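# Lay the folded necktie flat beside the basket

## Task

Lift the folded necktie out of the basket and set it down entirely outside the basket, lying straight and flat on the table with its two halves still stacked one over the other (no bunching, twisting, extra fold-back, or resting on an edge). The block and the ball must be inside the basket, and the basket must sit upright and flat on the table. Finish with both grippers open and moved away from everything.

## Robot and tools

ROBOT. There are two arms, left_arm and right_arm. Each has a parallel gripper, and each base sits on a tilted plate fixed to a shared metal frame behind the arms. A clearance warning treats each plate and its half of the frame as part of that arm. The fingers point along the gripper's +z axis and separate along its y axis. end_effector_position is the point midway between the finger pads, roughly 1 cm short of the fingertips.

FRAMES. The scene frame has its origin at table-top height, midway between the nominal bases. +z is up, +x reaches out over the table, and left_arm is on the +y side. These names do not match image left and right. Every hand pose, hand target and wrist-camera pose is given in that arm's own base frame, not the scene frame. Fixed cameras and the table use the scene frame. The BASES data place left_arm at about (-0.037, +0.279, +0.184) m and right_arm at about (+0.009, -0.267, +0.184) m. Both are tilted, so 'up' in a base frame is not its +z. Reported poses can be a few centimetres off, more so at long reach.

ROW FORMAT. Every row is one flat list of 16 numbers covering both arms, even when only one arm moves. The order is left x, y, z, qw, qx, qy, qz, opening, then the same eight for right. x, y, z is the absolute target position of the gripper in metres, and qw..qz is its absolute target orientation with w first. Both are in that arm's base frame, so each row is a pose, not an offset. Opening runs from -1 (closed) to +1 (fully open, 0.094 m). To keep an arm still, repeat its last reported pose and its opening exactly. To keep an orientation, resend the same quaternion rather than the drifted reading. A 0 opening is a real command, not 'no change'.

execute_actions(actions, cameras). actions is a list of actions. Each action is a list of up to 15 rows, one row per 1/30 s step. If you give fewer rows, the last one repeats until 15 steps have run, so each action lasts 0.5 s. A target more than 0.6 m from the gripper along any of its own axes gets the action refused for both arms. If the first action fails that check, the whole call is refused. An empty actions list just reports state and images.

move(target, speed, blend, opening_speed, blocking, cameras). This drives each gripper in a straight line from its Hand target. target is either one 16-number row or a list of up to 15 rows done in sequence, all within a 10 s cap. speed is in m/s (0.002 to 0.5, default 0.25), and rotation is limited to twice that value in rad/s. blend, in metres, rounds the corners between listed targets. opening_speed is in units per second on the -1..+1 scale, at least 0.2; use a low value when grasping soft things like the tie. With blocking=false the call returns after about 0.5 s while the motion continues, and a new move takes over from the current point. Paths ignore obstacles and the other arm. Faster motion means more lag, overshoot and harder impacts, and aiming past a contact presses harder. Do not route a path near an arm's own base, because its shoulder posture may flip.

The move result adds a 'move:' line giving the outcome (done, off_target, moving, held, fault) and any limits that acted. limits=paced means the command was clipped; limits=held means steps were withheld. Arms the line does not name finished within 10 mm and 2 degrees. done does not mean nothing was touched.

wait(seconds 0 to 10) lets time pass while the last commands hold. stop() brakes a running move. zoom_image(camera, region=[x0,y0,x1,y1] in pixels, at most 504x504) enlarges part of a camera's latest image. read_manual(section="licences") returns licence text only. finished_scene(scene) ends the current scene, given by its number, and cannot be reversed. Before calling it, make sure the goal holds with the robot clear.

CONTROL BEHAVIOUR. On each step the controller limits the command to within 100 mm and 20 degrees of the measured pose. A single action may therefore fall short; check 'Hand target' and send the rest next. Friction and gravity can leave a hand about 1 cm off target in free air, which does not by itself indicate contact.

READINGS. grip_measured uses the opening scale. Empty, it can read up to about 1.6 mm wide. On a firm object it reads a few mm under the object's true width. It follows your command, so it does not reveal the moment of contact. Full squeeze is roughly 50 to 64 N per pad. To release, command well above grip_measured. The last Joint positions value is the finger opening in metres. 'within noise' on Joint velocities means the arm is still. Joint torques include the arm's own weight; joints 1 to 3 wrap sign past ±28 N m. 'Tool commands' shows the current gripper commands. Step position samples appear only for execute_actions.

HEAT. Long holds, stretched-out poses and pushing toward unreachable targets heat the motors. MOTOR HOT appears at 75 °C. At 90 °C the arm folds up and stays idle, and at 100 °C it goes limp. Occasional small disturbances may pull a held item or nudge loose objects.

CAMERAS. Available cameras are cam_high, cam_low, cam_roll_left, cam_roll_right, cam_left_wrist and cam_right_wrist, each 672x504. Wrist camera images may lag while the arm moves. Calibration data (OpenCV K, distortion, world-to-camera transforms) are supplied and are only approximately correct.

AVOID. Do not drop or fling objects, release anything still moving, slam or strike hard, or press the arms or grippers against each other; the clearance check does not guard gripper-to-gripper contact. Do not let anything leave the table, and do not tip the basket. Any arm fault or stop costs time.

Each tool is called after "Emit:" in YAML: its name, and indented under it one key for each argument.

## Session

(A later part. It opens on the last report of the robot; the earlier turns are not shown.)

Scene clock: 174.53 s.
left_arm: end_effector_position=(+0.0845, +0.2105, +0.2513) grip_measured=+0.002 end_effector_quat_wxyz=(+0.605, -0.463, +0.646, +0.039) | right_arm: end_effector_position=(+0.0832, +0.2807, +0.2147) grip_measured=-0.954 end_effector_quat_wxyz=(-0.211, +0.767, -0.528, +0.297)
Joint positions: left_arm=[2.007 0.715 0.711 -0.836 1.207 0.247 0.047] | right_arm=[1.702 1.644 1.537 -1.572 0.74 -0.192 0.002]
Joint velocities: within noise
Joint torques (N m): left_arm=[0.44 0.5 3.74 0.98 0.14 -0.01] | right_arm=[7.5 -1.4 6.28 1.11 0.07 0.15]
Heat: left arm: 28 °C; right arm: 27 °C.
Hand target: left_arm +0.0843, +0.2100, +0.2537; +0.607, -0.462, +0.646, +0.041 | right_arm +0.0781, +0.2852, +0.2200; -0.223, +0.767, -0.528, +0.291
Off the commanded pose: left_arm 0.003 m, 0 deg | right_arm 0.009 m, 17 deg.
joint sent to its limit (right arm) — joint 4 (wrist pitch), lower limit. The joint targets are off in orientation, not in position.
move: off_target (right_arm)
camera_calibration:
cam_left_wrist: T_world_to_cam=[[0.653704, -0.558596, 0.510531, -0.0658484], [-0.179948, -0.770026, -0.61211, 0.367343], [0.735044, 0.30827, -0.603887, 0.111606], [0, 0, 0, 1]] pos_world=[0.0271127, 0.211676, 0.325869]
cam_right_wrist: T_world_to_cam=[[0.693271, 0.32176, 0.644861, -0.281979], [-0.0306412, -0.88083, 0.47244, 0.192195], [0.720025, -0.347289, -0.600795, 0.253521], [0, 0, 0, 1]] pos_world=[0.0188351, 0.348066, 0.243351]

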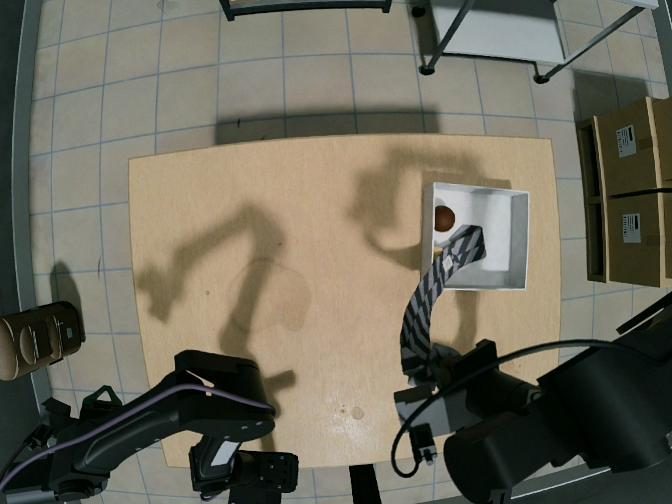

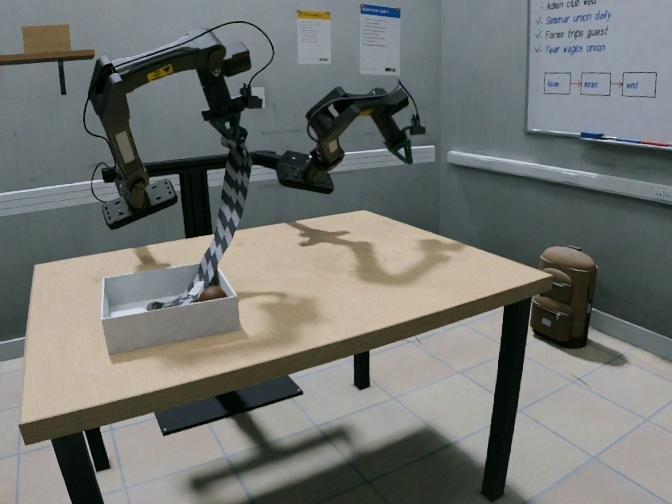

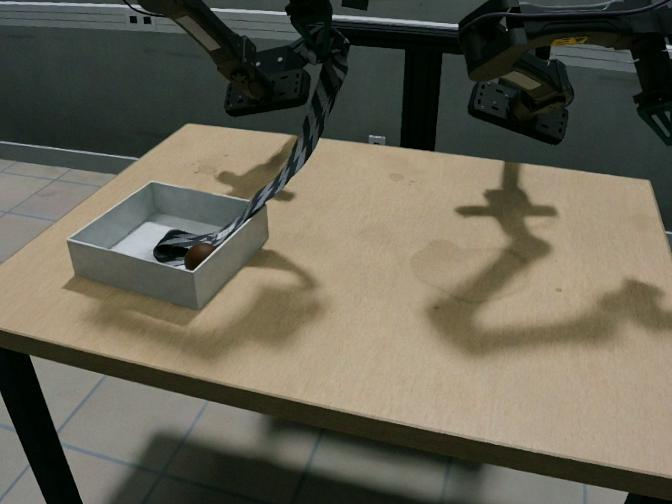

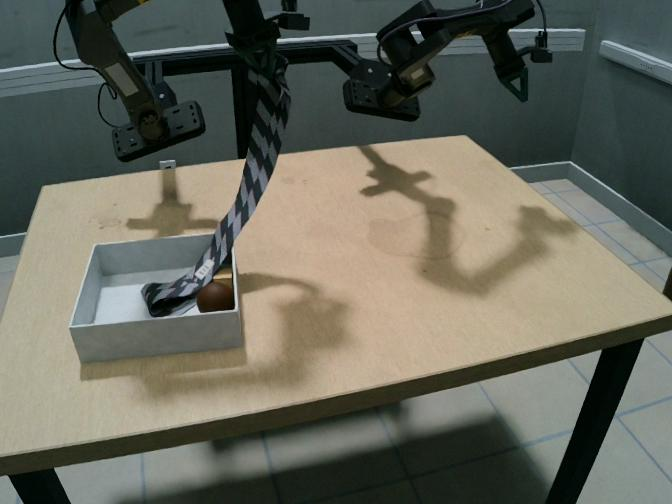

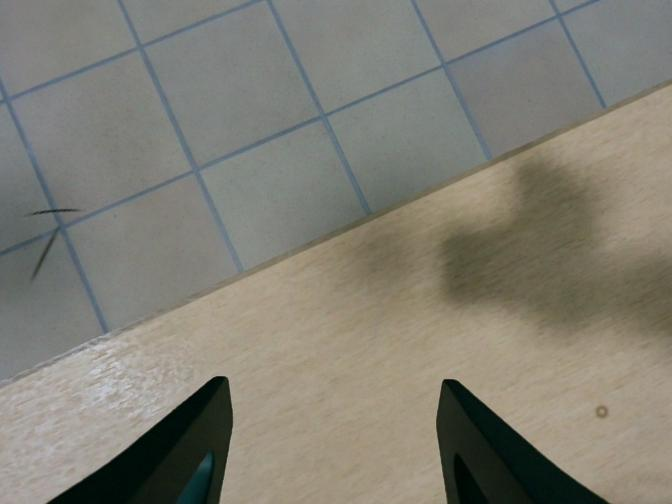

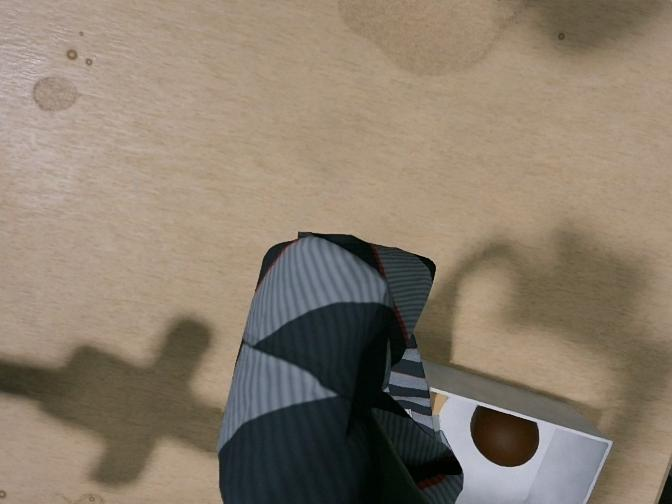

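Emit:
move:
  target: [0.0843,0.2100,0.2538,0.607,-0.462,0.646,0.041,0.0,0.0299,0.4333,0.1709,-0.1104,0.7200,-0.5663,0.3862,-1.0]
  speed: 0.1

Emit:
zoom_image:
  camera: "cam_roll_right"
  region: [60, 130, 300, 360]

Scene clock: 181.33 s.
left_arm: end_effector_position=(+0.0845, +0.2105, +0.2513) grip_measured=+0.002 end_effector_quat_wxyz=(+0.605, -0.463, +0.646, +0.039) | right_arm: end_effector_position=(+0.0413, +0.4283, +0.1693) grip_measured=-0.954 end_effector_quat_wxyz=(-0.238, +0.765, -0.529, +0.279)
Joint positions: left_arm=[2.007 0.715 0.711 -0.836 1.207 0.247 0.047] | right_arm=[1.758 2.224 2.149 -1.575 0.747 -0.144 0.002]
Joint velocities: within noise
Joint torques (N m): left_arm=[0.46 0.5 3.74 0.97 0.14 0] | right_arm=[11.78 -4.89 6.04 1.24 0.09 0.02]
Heat: left arm: 28 °C; right arm: 28 °C.
Hand target: left_arm +0.0843, +0.2100, +0.2537; +0.607, -0.462, +0.646, +0.041 | right_arm +0.0302, +0.4328, +0.1705; -0.246, +0.771, -0.519, +0.275
Off the commanded pose: left_arm 0.003 m, 0 deg | right_arm 0.013 m, 20 deg; orientation clipped.
joint sent to its limit (right arm) — joint 4 (wrist pitch), lower limit. The joint targets are off in orientation, not in position.
move: off_target (right_arm); limits=paced
camera_calibration:
cam_left_wrist: T_world_to_cam=[[0.653704, -0.558596, 0.510531, -0.0658484], [-0.179948, -0.770026, -0.61211, 0.367343], [0.735044, 0.30827, -0.603887, 0.111606], [0, 0, 0, 1]] pos_world=[0.0271127, 0.211676, 0.325869]
cam_right_wrist: T_world_to_cam=[[0.686022, 0.295682, 0.66479, -0.263098], [-0.0121884, -0.908901, 0.416834, 0.36302], [0.727479, -0.29406, -0.619922, 0.287743], [0, 0, 0, 1]] pos_world=[-0.0244115, 0.492356, 0.201964]

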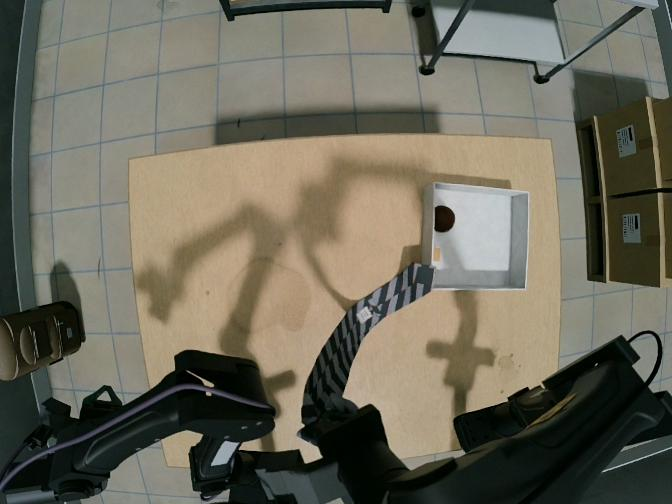

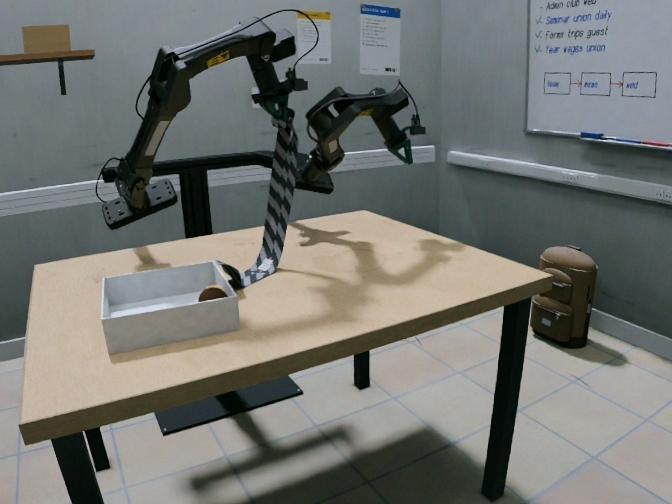

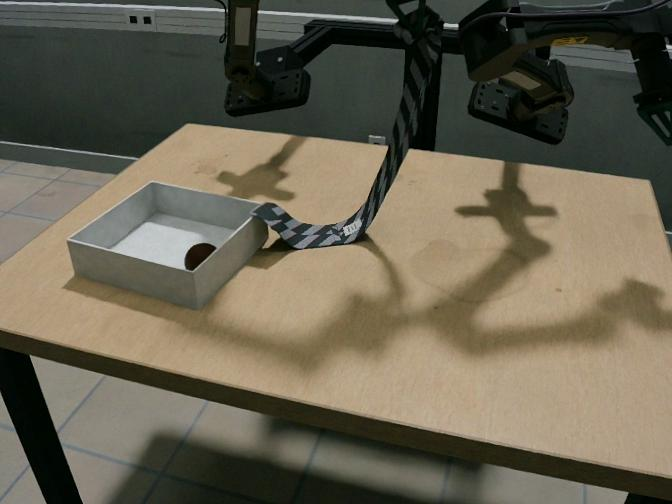

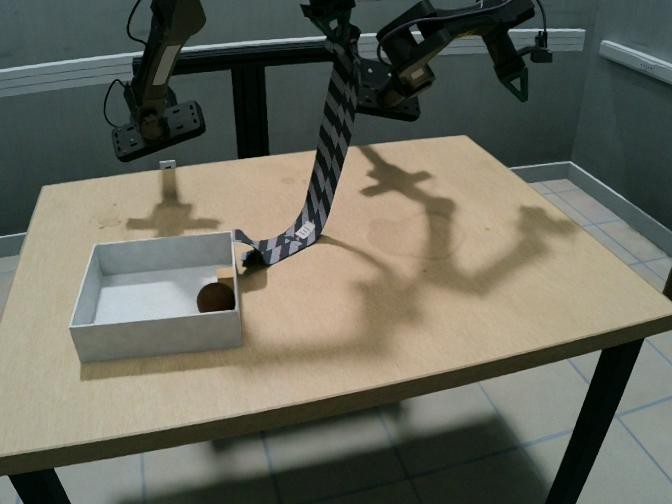

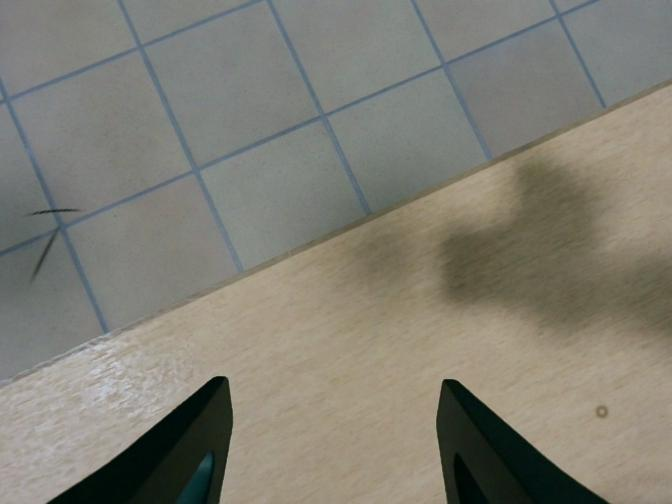

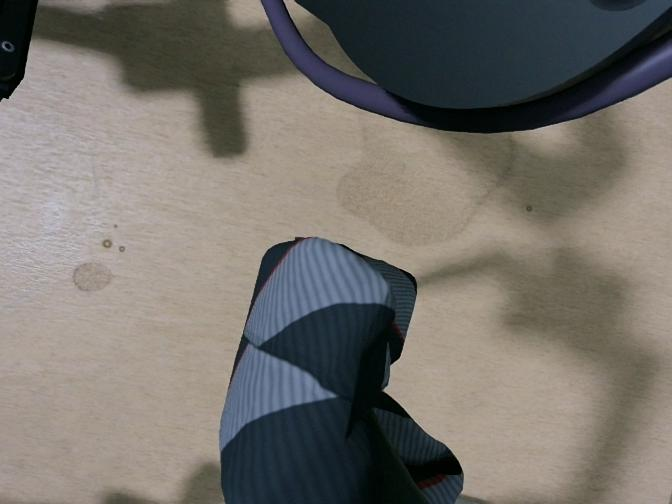

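Scaled by 2.100 from the camera's 672x504 image, which has a finer 960x720 frame.

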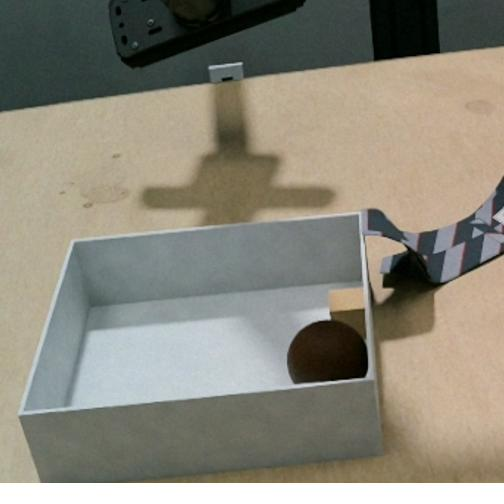

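Emit:
move:
  target: [0.0843,0.2100,0.2538,0.607,-0.462,0.646,0.041,0.0,0.0644,0.4888,0.1238,-0.1104,0.7200,-0.5663,0.3862,-1.0]
  speed: 0.1

Emit:
zoom_image:
  camera: "cam_roll_right"
  region: [200, 130, 440, 360]

Emit:
zoom_image:
  camera: "cam_high"
  region: [240, 200, 480, 420]

Scene clock: 202.20 s.
left_arm: end_effector_position=(+0.0845, +0.2105, +0.2513) grip_measured=+0.002 end_effector_quat_wxyz=(+0.605, -0.463, +0.646, +0.039) | right_arm: end_effector_position=(+0.0505, +0.4668, +0.1408) grip_measured=-0.954 end_effector_quat_wxyz=(-0.237, +0.765, -0.528, +0.283)
Joint positions: left_arm=[2.007 0.715 0.711 -0.836 1.207 0.247 0.047] | right_arm=[1.724 2.415 2.361 -1.573 0.754 -0.187 0.002]
Joint velocities: within noise
Joint torques (N m): left_arm=[0.46 0.5 3.74 0.97 0.14 -0.01] | right_arm=[10.56 -7.3 4.15 1.22 0.01 0.05]
Heat: left arm: 28 °C; right arm: 31 °C.
Hand target: left_arm +0.0843, +0.2100, +0.2537; +0.607, -0.462, +0.646, +0.041 | right_arm +0.0500, +0.4664, +0.1411; -0.236, +0.765, -0.527, +0.283
Off the commanded pose: left_arm 0.003 m, 0 deg | right_arm 0.031 m, 20 deg.
move: held (right_arm; a check stopped the path); limits=held
pose unreachable (right arm): on one or more control steps of this call, first in action 0 (counted from 0), this arm could not follow its commanded pose, so it was not sent that pose on those steps. It may still have moved: this result reports where it is.
cause: moving toward the commanded pose would bring a part of the arm too close to another arm (this arm's fingers and the left arm's forearm (the part past joint 3), at the place that arm is still heading or pushing toward).
camera_calibration:
cam_left_wrist: T_world_to_cam=[[0.653704, -0.558596, 0.510531, -0.0658484], [-0.179948, -0.770026, -0.61211, 0.367343], [0.735044, 0.30827, -0.603887, 0.111606], [0, 0, 0, 1]] pos_world=[0.0271127, 0.211676, 0.325869]
cam_right_wrist: T_world_to_cam=[[0.68292, 0.298673, 0.666645, -0.263367], [-0.0160919, -0.906223, 0.422494, 0.408093], [0.730316, -0.299257, -0.614071, 0.276187], [0, 0, 0, 1]] pos_world=[-0.015278, 0.531135, 0.172754]

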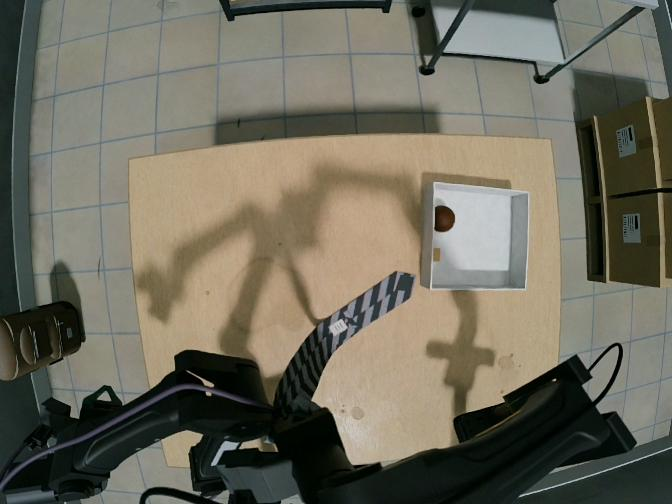

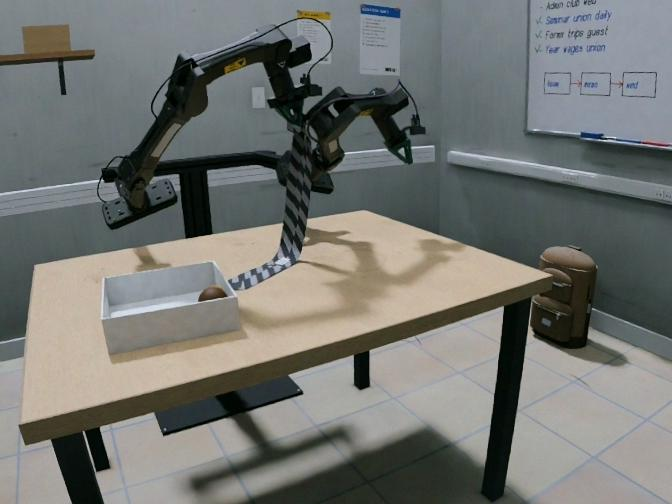

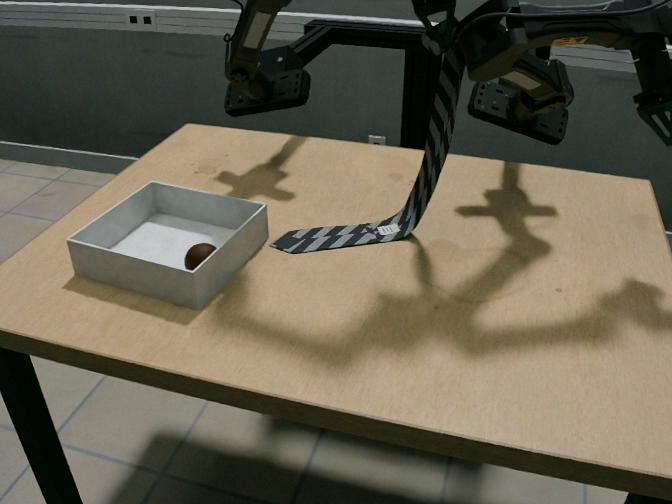

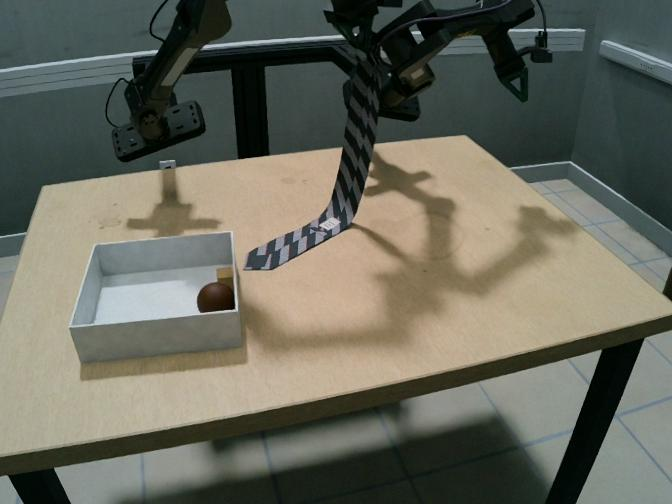

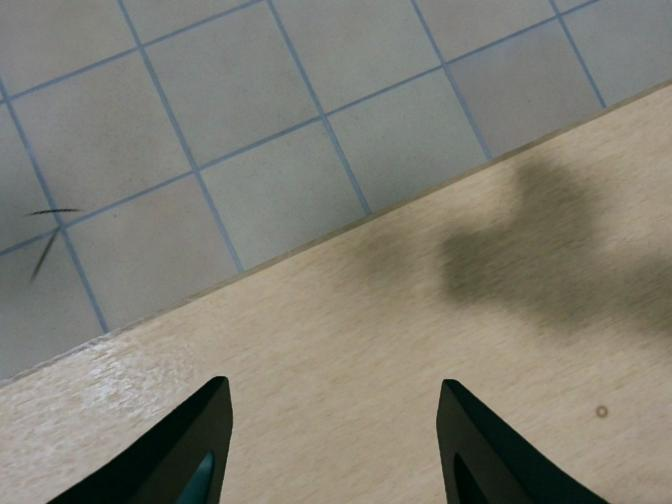

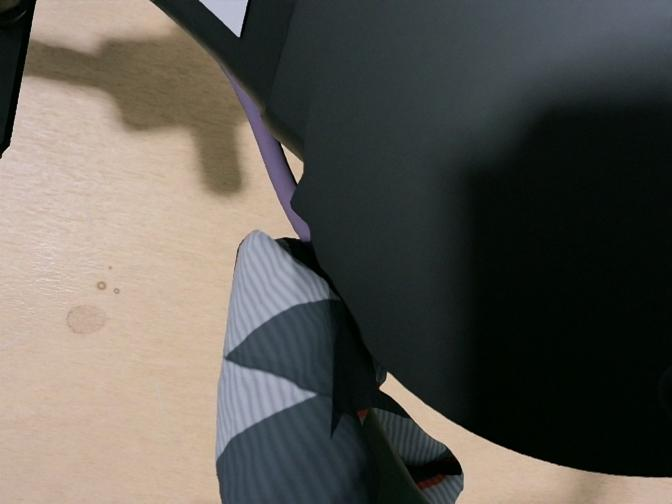

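Scaled by 2.100 from the camera's 672x504 image, which has a finer 960x720 frame.

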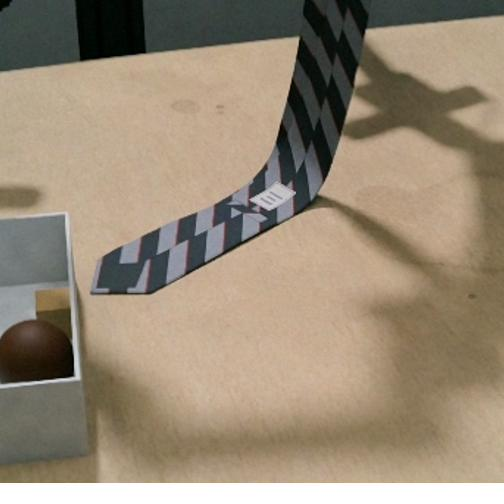

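Scaled by 2.100 from the camera's 672x504 image, which has a finer 960x720 frame.

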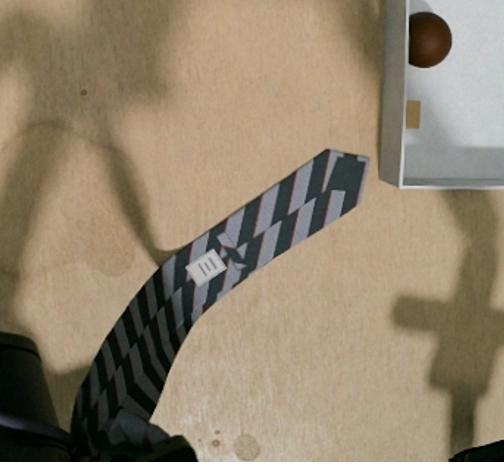

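Emit:
move:
  target: [0.1814,0.2023,0.3185,0.3726,-0.6378,0.6576,-0.1492,0.0,0.0500,0.4664,0.1411,-0.236,0.765,-0.527,0.283,-1.0]
  speed: 0.15
  cameras: ["cam_high","cam_low"]

Scene clock: 291.37 s.
left_arm: end_effector_position=(+0.0974, +0.2078, +0.2564) grip_measured=+0.002 end_effector_quat_wxyz=(+0.592, -0.465, +0.658, +0.017) | right_arm: end_effector_position=(+0.0505, +0.4668, +0.1408) grip_measured=-0.954 end_effector_quat_wxyz=(-0.237, +0.765, -0.528, +0.283)
Joint positions: left_arm=[1.913 0.717 0.751 -0.842 1.146 0.175 0.047] | right_arm=[1.724 2.415 2.361 -1.573 0.754 -0.187 0.002]
Joint velocities: within noise
Joint torques (N m): left_arm=[0.65 0.01 3.45 0.93 0.1 0.01] | right_arm=[10.54 -7.35 4.11 1.22 0.02 0.04]
Heat: left arm: 28 °C; right arm: 33 °C.
Hand target: left_arm +0.0965, +0.2076, +0.2558; +0.592, -0.467, +0.656, +0.018 | right_arm +0.0500, +0.4664, +0.1411; -0.236, +0.765, -0.527, +0.283
Off the commanded pose: left_arm 0.105 m, 37 deg | right_arm 0.001 m, 0 deg.
move: held (left_arm; a check stopped the path); limits=held
pose unreachable (left arm): on one or more control steps of this call, first in action 0 (counted from 0), this arm could not follow its commanded pose, so it was not sent that pose on those steps. It may still have moved: this result reports where it is.
cause: moving toward the commanded pose would bring a part of the arm too close to another arm (this arm's forearm (the part past joint 3) and the right arm's wrist camera).
Images, in order (width x height): cam_high 672x504, cam_low 672x504.

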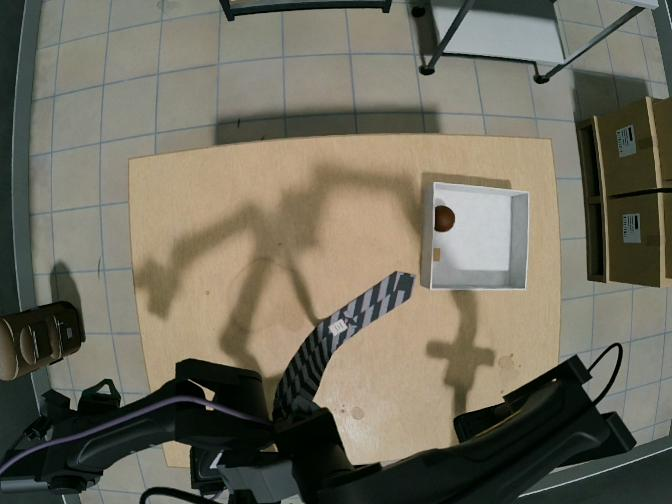

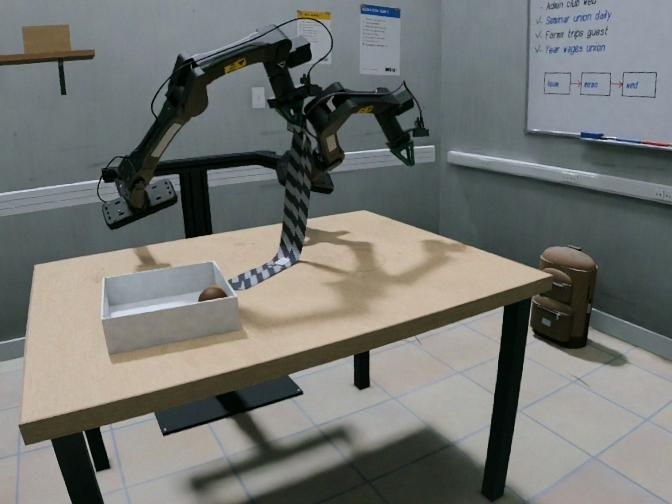

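Emit:
move:
  target: [0.0965,0.2076,0.2558,0.592,-0.467,0.656,0.018,0.0,0.1597,0.3850,0.2328,-0.1104,0.7200,-0.5663,0.3862,-1.0]
  speed: 0.12
  cameras: ["cam_high","cam_low","cam_roll_right"]

Emit:
move:
  target: [0.1814,0.2023,0.3185,0.3726,-0.6378,0.6576,-0.1492,0.0,0.1597,0.3850,0.2328,-0.1104,0.7200,-0.5663,0.3862,-1.0]
  speed: 0.15
  cameras: ["cam_high","cam_low","cam_roll_right","cam_roll_left"]

Scene clock: 295.57 s.
left_arm: end_effector_position=(+0.0974, +0.2078, +0.2564) grip_measured=+0.002 end_effector_quat_wxyz=(+0.592, -0.465, +0.658, +0.017) | right_arm: end_effector_position=(+0.0505, +0.4668, +0.1408) grip_measured=-0.954 end_effector_quat_wxyz=(-0.237, +0.765, -0.528, +0.283)
Joint positions: left_arm=[1.913 0.717 0.751 -0.842 1.146 0.175 0.047] | right_arm=[1.724 2.415 2.361 -1.573 0.754 -0.187 0.002]
Joint velocities: within noise
Joint torques (N m): left_arm=[0.64 0.01 3.3 0.94 0.1 0.01] | right_arm=[10.47 -7.27 4.15 1.23 0.02 0.03]
Heat: left arm: 28 °C; right arm: 33 °C.
Hand target: left_arm +0.0965, +0.2076, +0.2558; +0.592, -0.467, +0.656, +0.018 | right_arm +0.0505, +0.4668, +0.1408; -0.237, +0.765, -0.528, +0.283
Off the commanded pose: left_arm 0.001 m, 0 deg | right_arm 0.164 m, 20 deg.
move: held (right_arm; a check stopped the path); limits=held
pose unreachable (right arm): on one or more control steps of this call, first in action 0 (counted from 0), this arm could not follow its commanded pose, so it was not sent that pose on those steps. It may still have moved: this result reports where it is.
cause: moving toward the commanded pose would bring a part of the arm too close to another arm (this arm's wrist camera and the left arm's forearm (the part past joint 3), where that arm would come to rest).
Images, in order (width x height): cam_high 672x504, cam_low 672x504, cam_roll_right 672x504.

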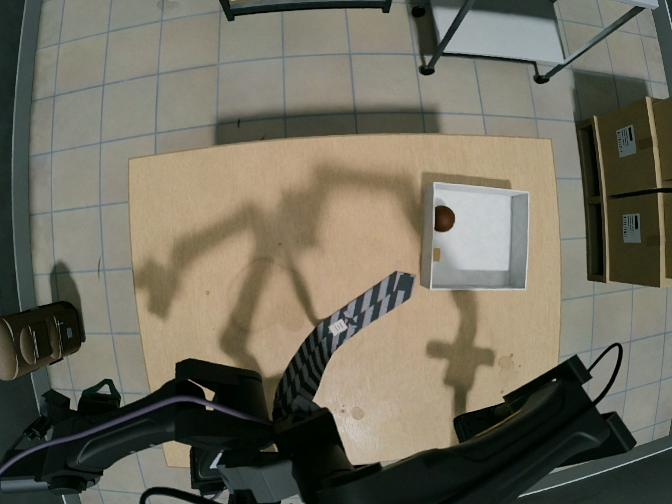

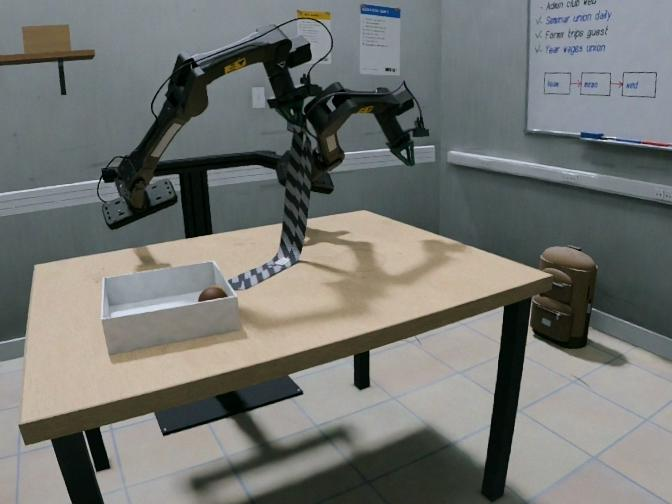

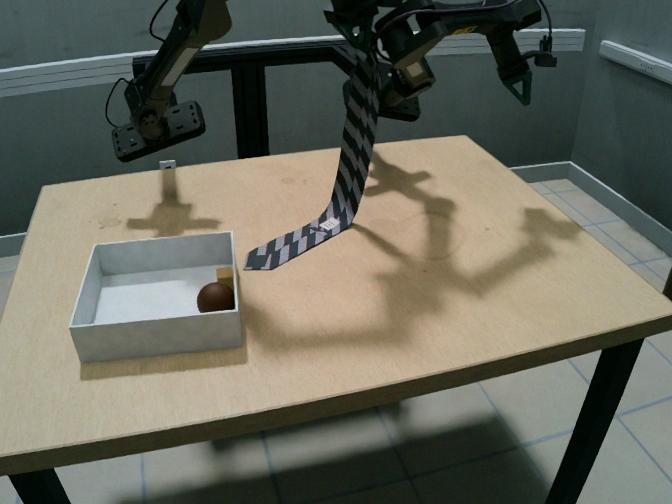

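Scene clock: 296.07 s.
left_arm: end_effector_position=(+0.0976, +0.2078, +0.2562) grip_measured=+0.002 end_effector_quat_wxyz=(+0.592, -0.466, +0.658, +0.017) | right_arm: end_effector_position=(+0.0505, +0.4668, +0.1408) grip_measured=-0.954 end_effector_quat_wxyz=(-0.237, +0.765, -0.528, +0.283)
Joint positions: left_arm=[1.911 0.717 0.751 -0.842 1.144 0.173 0.047] | right_arm=[1.724 2.415 2.361 -1.573 0.754 -0.187 0.002]
Joint velocities: within noise
Joint torques (N m): left_arm=[0.25 0.17 3.44 0.96 0.1 0] | right_arm=[10.47 -7.24 4.25 1.24 0 0.03]
Heat: left arm: 28 °C; right arm: 33 °C.
Hand target: left_arm +0.0975, +0.2078, +0.2562; +0.592, -0.466, +0.658, +0.017 | right_arm +0.0505, +0.4668, +0.1408; -0.237, +0.765, -0.528, +0.283
Off the commanded pose: left_arm 0.105 m, 37 deg | right_arm 0.164 m, 20 deg.
move: held (left_arm, right_arm; a check stopped the path); limits=held
pose unreachable (left arm): on one or more control steps of this call, first in action 0 (counted from 0), this arm could not follow its commanded pose, so it was not sent that pose on those steps. It may still have moved: this result reports where it is.
cause: moving toward the commanded pose would bring a part of the arm too close to another arm (this arm's forearm (the part past joint 3) and the right arm's wrist camera, along the way the arms are being sent, or toward where that arm still pushes).
pose unreachable (right arm): on one or more control steps of this call, first in action 0 (counted from 0), this arm could not follow its commanded pose, so it was not sent that pose on those steps. It may still have moved: this result reports where it is.
cause: moving toward the commanded pose would bring a part of the arm too close to another arm (this arm's wrist camera and the left arm's forearm (the part past joint 3), along the way the arms are being sent, or toward where that arm still pushes).
Images, in order (width x height): cam_high 672x504, cam_low 672x504, cam_roll_left 672x504, cam_roll_right 672x504.

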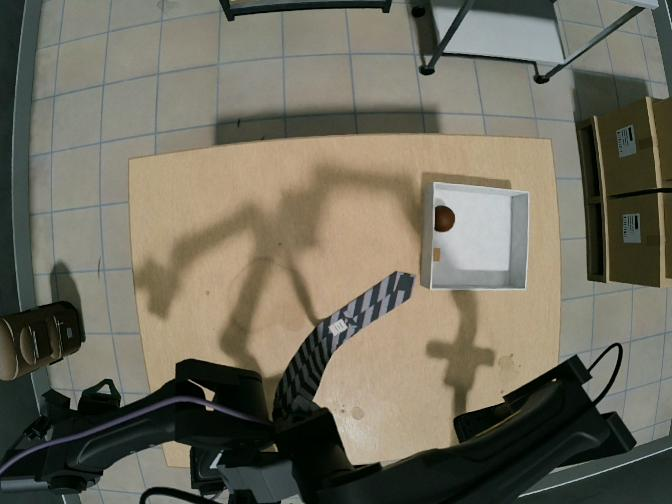

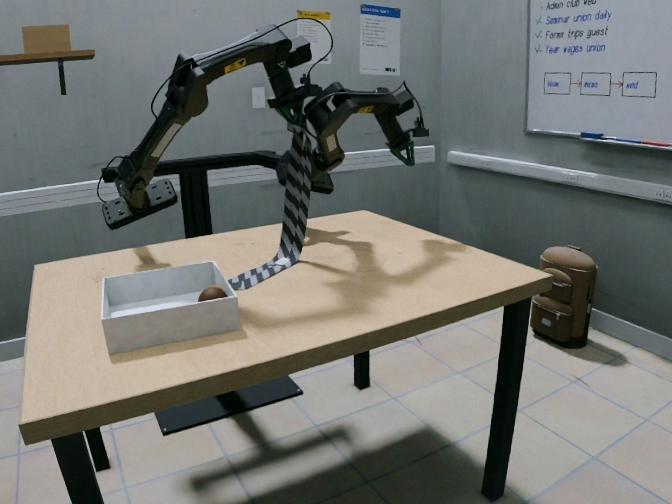

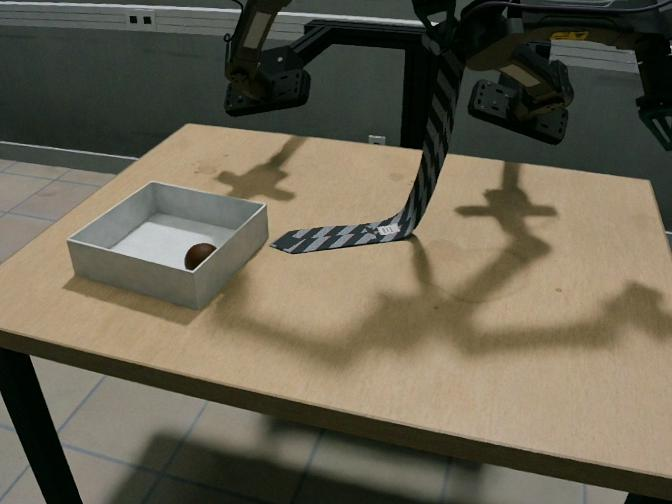

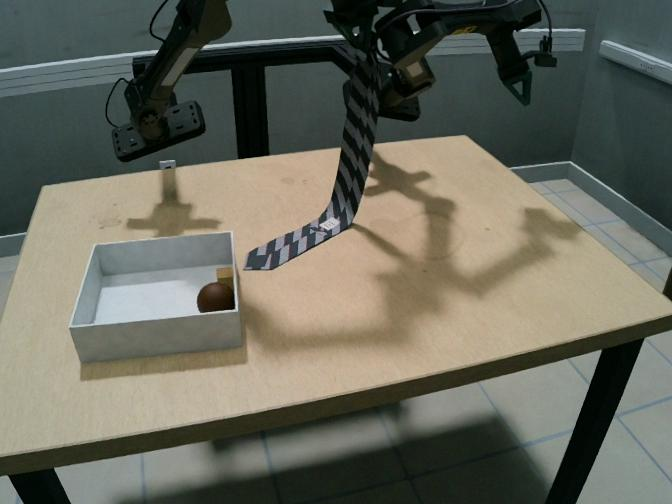

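Emit:
move:
  target: [0.0800,0.2100,0.2440,0.607,-0.462,0.646,0.041,0.0,0.0505,0.4668,0.1408,-0.237,0.765,-0.528,0.283,-1.0]
  speed: 0.1
  cameras: ["cam_high"]

Emit:
move:
  target: [0.0800,0.2100,0.2440,0.607,-0.462,0.646,0.041,0.0,0.0413,0.4283,0.1693,-0.238,0.765,-0.529,0.279,-1.0]
  speed: 0.1
  cameras: ["cam_high"]

Scene clock: 299.93 s.
left_arm: end_effector_position=(+0.0804, +0.2117, +0.2476) grip_measured=+0.002 end_effector_quat_wxyz=(+0.604, -0.457, +0.651, +0.050) | right_arm: end_effector_position=(+0.0505, +0.4668, +0.1408) grip_measured=-0.954 end_effector_quat_wxyz=(-0.237, +0.765, -0.528, +0.283)
Joint positions: left_arm=[2.032 0.726 0.705 -0.849 1.217 0.31 0.047] | right_arm=[1.724 2.415 2.361 -1.573 0.754 -0.187 0.002]
Joint velocities: within noise
Joint torques (N m): left_arm=[1.18 1.14 2.58 0.88 0.27 0.08] | right_arm=[10.47 -7.25 4.12 1.25 0.04 0.05]
Heat: left arm: 28 °C; right arm: 33 °C.
Hand target: left_arm +0.0801, +0.2101, +0.2442; +0.607, -0.462, +0.645, +0.041 | right_arm +0.0504, +0.4668, +0.1409; -0.237, +0.765, -0.528, +0.283
Off the commanded pose: left_arm 0.004 m, 1 deg | right_arm 0.000 m, 0 deg.
move: done
Images, in order (width x height): cam_high 672x504.

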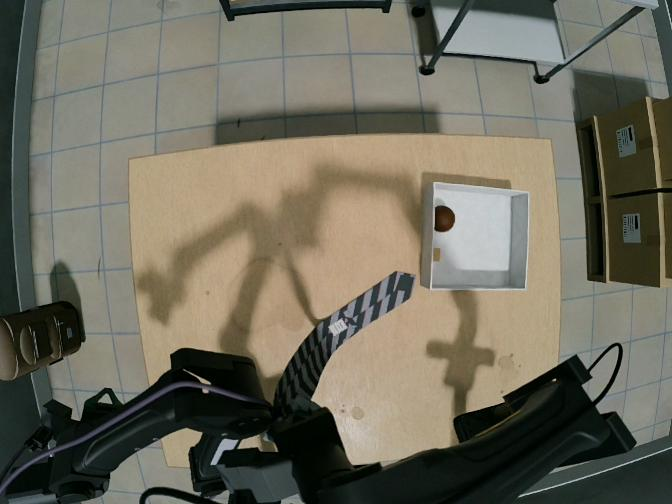

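Scene clock: 300.97 s.
left_arm: end_effector_position=(+0.0805, +0.2116, +0.2475) grip_measured=+0.002 end_effector_quat_wxyz=(+0.604, -0.457, +0.651, +0.050) | right_arm: end_effector_position=(+0.0532, +0.4305, +0.1699) grip_measured=-0.954 end_effector_quat_wxyz=(-0.237, +0.760, -0.535, +0.283)
Joint positions: left_arm=[2.032 0.726 0.705 -0.85 1.218 0.311 0.047] | right_arm=[1.73 2.232 2.162 -1.571 0.753 -0.156 0.002]
Joint velocities: within noise
Joint torques (N m): left_arm=[1.2 1.16 2.59 0.87 0.27 0.07] | right_arm=[11.99 -6.43 3.17 1.19 -0.04 0.16]
Heat: left arm: 28 °C; right arm: 34 °C.
Hand target: left_arm +0.0801, +0.2101, +0.2442; +0.607, -0.462, +0.645, +0.041 | right_arm +0.0415, +0.4283, +0.1692; -0.238, +0.765, -0.529, +0.279
Off the commanded pose: left_arm 0.004 m, 1 deg | right_arm 0.012 m, 1 deg.
move: off_target (right_arm)
Images, in order (width x height): cam_high 672x504.

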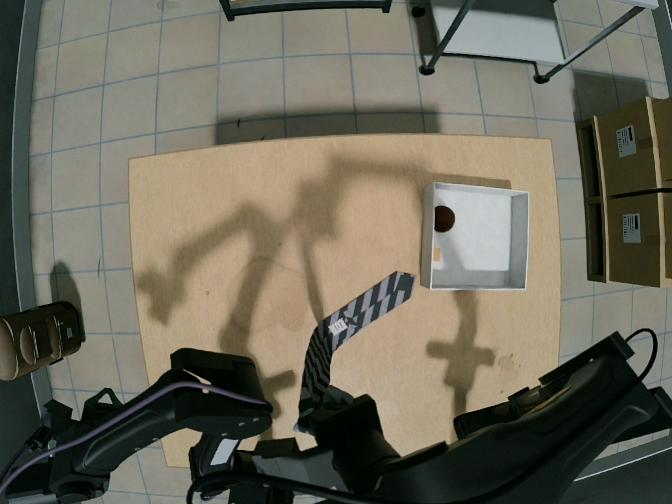

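Emit:
move:
  target: [0.0800,0.2100,0.2440,0.607,-0.462,0.646,0.041,0.0,0.1597,0.3850,0.2328,-0.1104,0.7200,-0.5663,0.3862,-1.0]
  speed: 0.12
  cameras: ["cam_high","cam_roll_right"]

Emit:
move:
  target: [0.1814,0.2023,0.3185,0.3726,-0.6378,0.6576,-0.1492,0.0,0.1597,0.3850,0.2328,-0.1104,0.7200,-0.5663,0.3862,-1.0]
  speed: 0.15
  cameras: ["cam_high","cam_low","cam_roll_right","cam_roll_left"]

Scene clock: 305.90 s.
left_arm: end_effector_position=(+0.0805, +0.2115, +0.2475) grip_measured=+0.002 end_effector_quat_wxyz=(+0.604, -0.457, +0.651, +0.050) | right_arm: end_effector_position=(+0.1609, +0.3876, +0.2264) grip_measured=-0.954 end_effector_quat_wxyz=(-0.217, +0.747, -0.529, +0.338)
Joint positions: left_arm=[2.032 0.726 0.705 -0.851 1.218 0.311 0.047] | right_arm=[1.493 2.085 2.12 -1.571 0.827 -0.431 0.002]
Joint velocities: within noise
Joint torques (N m): left_arm=[1.2 1.17 2.59 0.87 0.28 0.07] | right_arm=[9.78 -7.32 3.73 0.97 0.06 -0.08]
Heat: left arm: 28 °C; right arm: 34 °C.
Hand target: left_arm +0.0801, +0.2101, +0.2441; +0.607, -0.462, +0.645, +0.041 | right_arm +0.1600, +0.3848, +0.2323; -0.220, +0.749, -0.524, +0.340
Off the commanded pose: left_arm 0.004 m, 1 deg | right_arm 0.007 m, 14 deg.
joint sent to its limit (right arm) — joint 4 (wrist pitch), lower limit. The joint targets are off in orientation, not in position.
move: off_target (right_arm)
Images, in order (width x height): cam_high 672x504, cam_roll_right 672x504.

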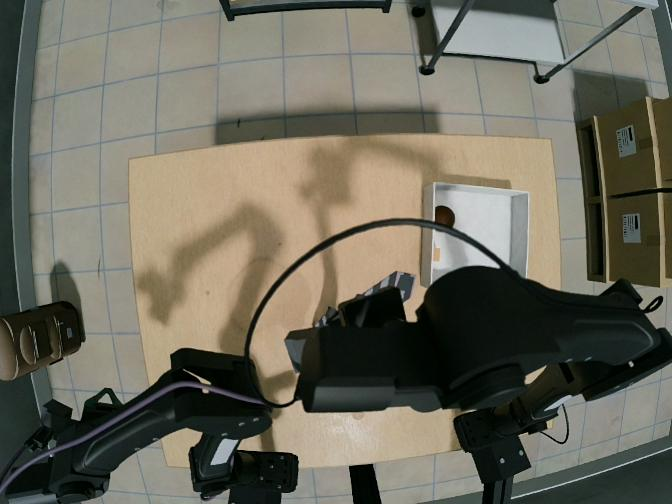

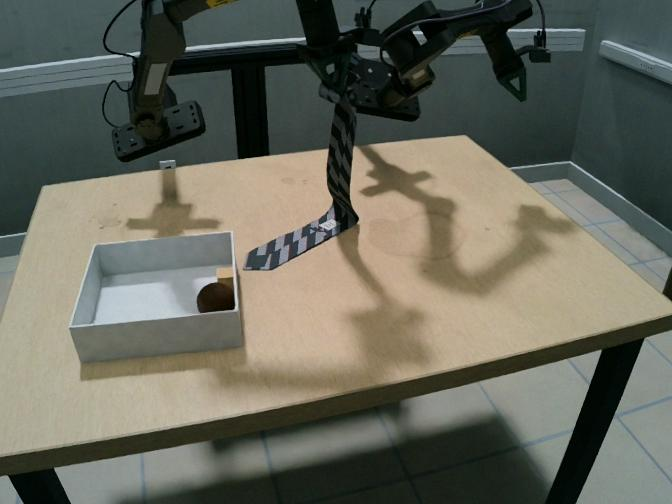

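Scene clock: 309.00 s.
left_arm: end_effector_position=(+0.1815, +0.1998, +0.3144) grip_measured=+0.002 end_effector_quat_wxyz=(-0.374, +0.634, -0.659, +0.154) | right_arm: end_effector_position=(+0.1610, +0.3876, +0.2265) grip_measured=-0.954 end_effector_quat_wxyz=(-0.217, +0.747, -0.529, +0.339)
Joint positions: left_arm=[1.193 1.127 1.445 -1.246 0.569 -0.534 0.047] | right_arm=[1.493 2.085 2.12 -1.571 0.828 -0.432 0.002]
Joint velocities: within noise
Joint torques (N m): left_arm=[0.94 -6.82 5.9 0.27 -0.14 -0.08] | right_arm=[9.8 -7.32 3.71 0.96 0.07 -0.07]
Heat: left arm: 28 °C; right arm: 34 °C.
Hand target: left_arm +0.1814, +0.2023, +0.3184; -0.373, +0.638, -0.657, +0.149 | right_arm +0.1600, +0.3848, +0.2323; -0.220, +0.749, -0.524, +0.340
Off the commanded pose: left_arm 0.005 m, 1 deg | right_arm 0.007 m, 14 deg.
joint sent to its limit (right arm) — joint 4 (wrist pitch), lower limit. The joint targets are off in orientation, not in position.
move: off_target (right_arm)
Images, in order (width x height): cam_high 672x504, cam_low 672x504, cam_roll_left 672x504, cam_roll_right 672x504.

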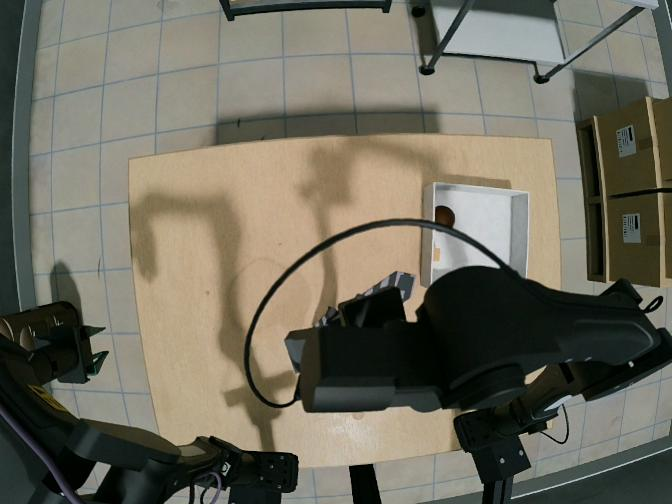

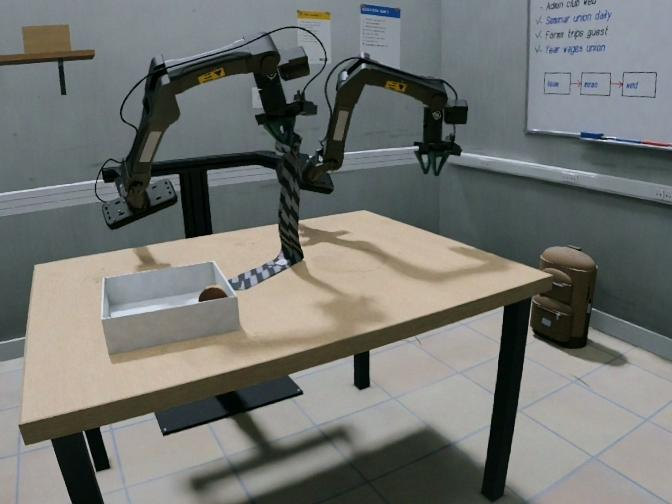

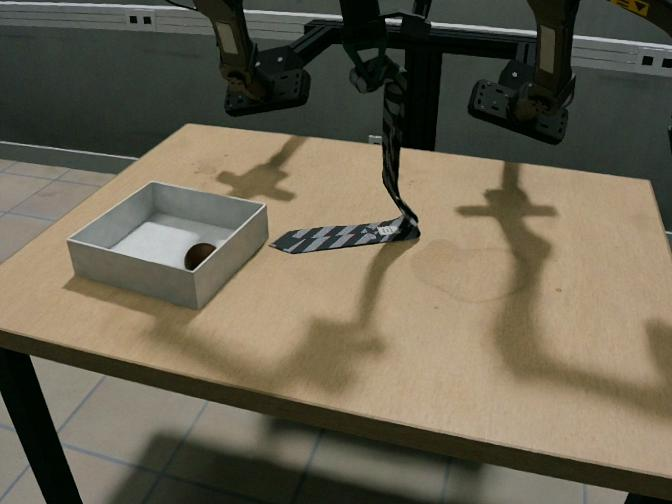

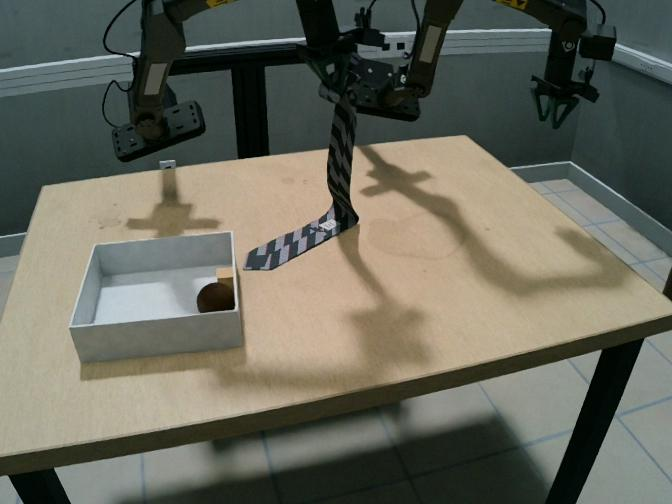

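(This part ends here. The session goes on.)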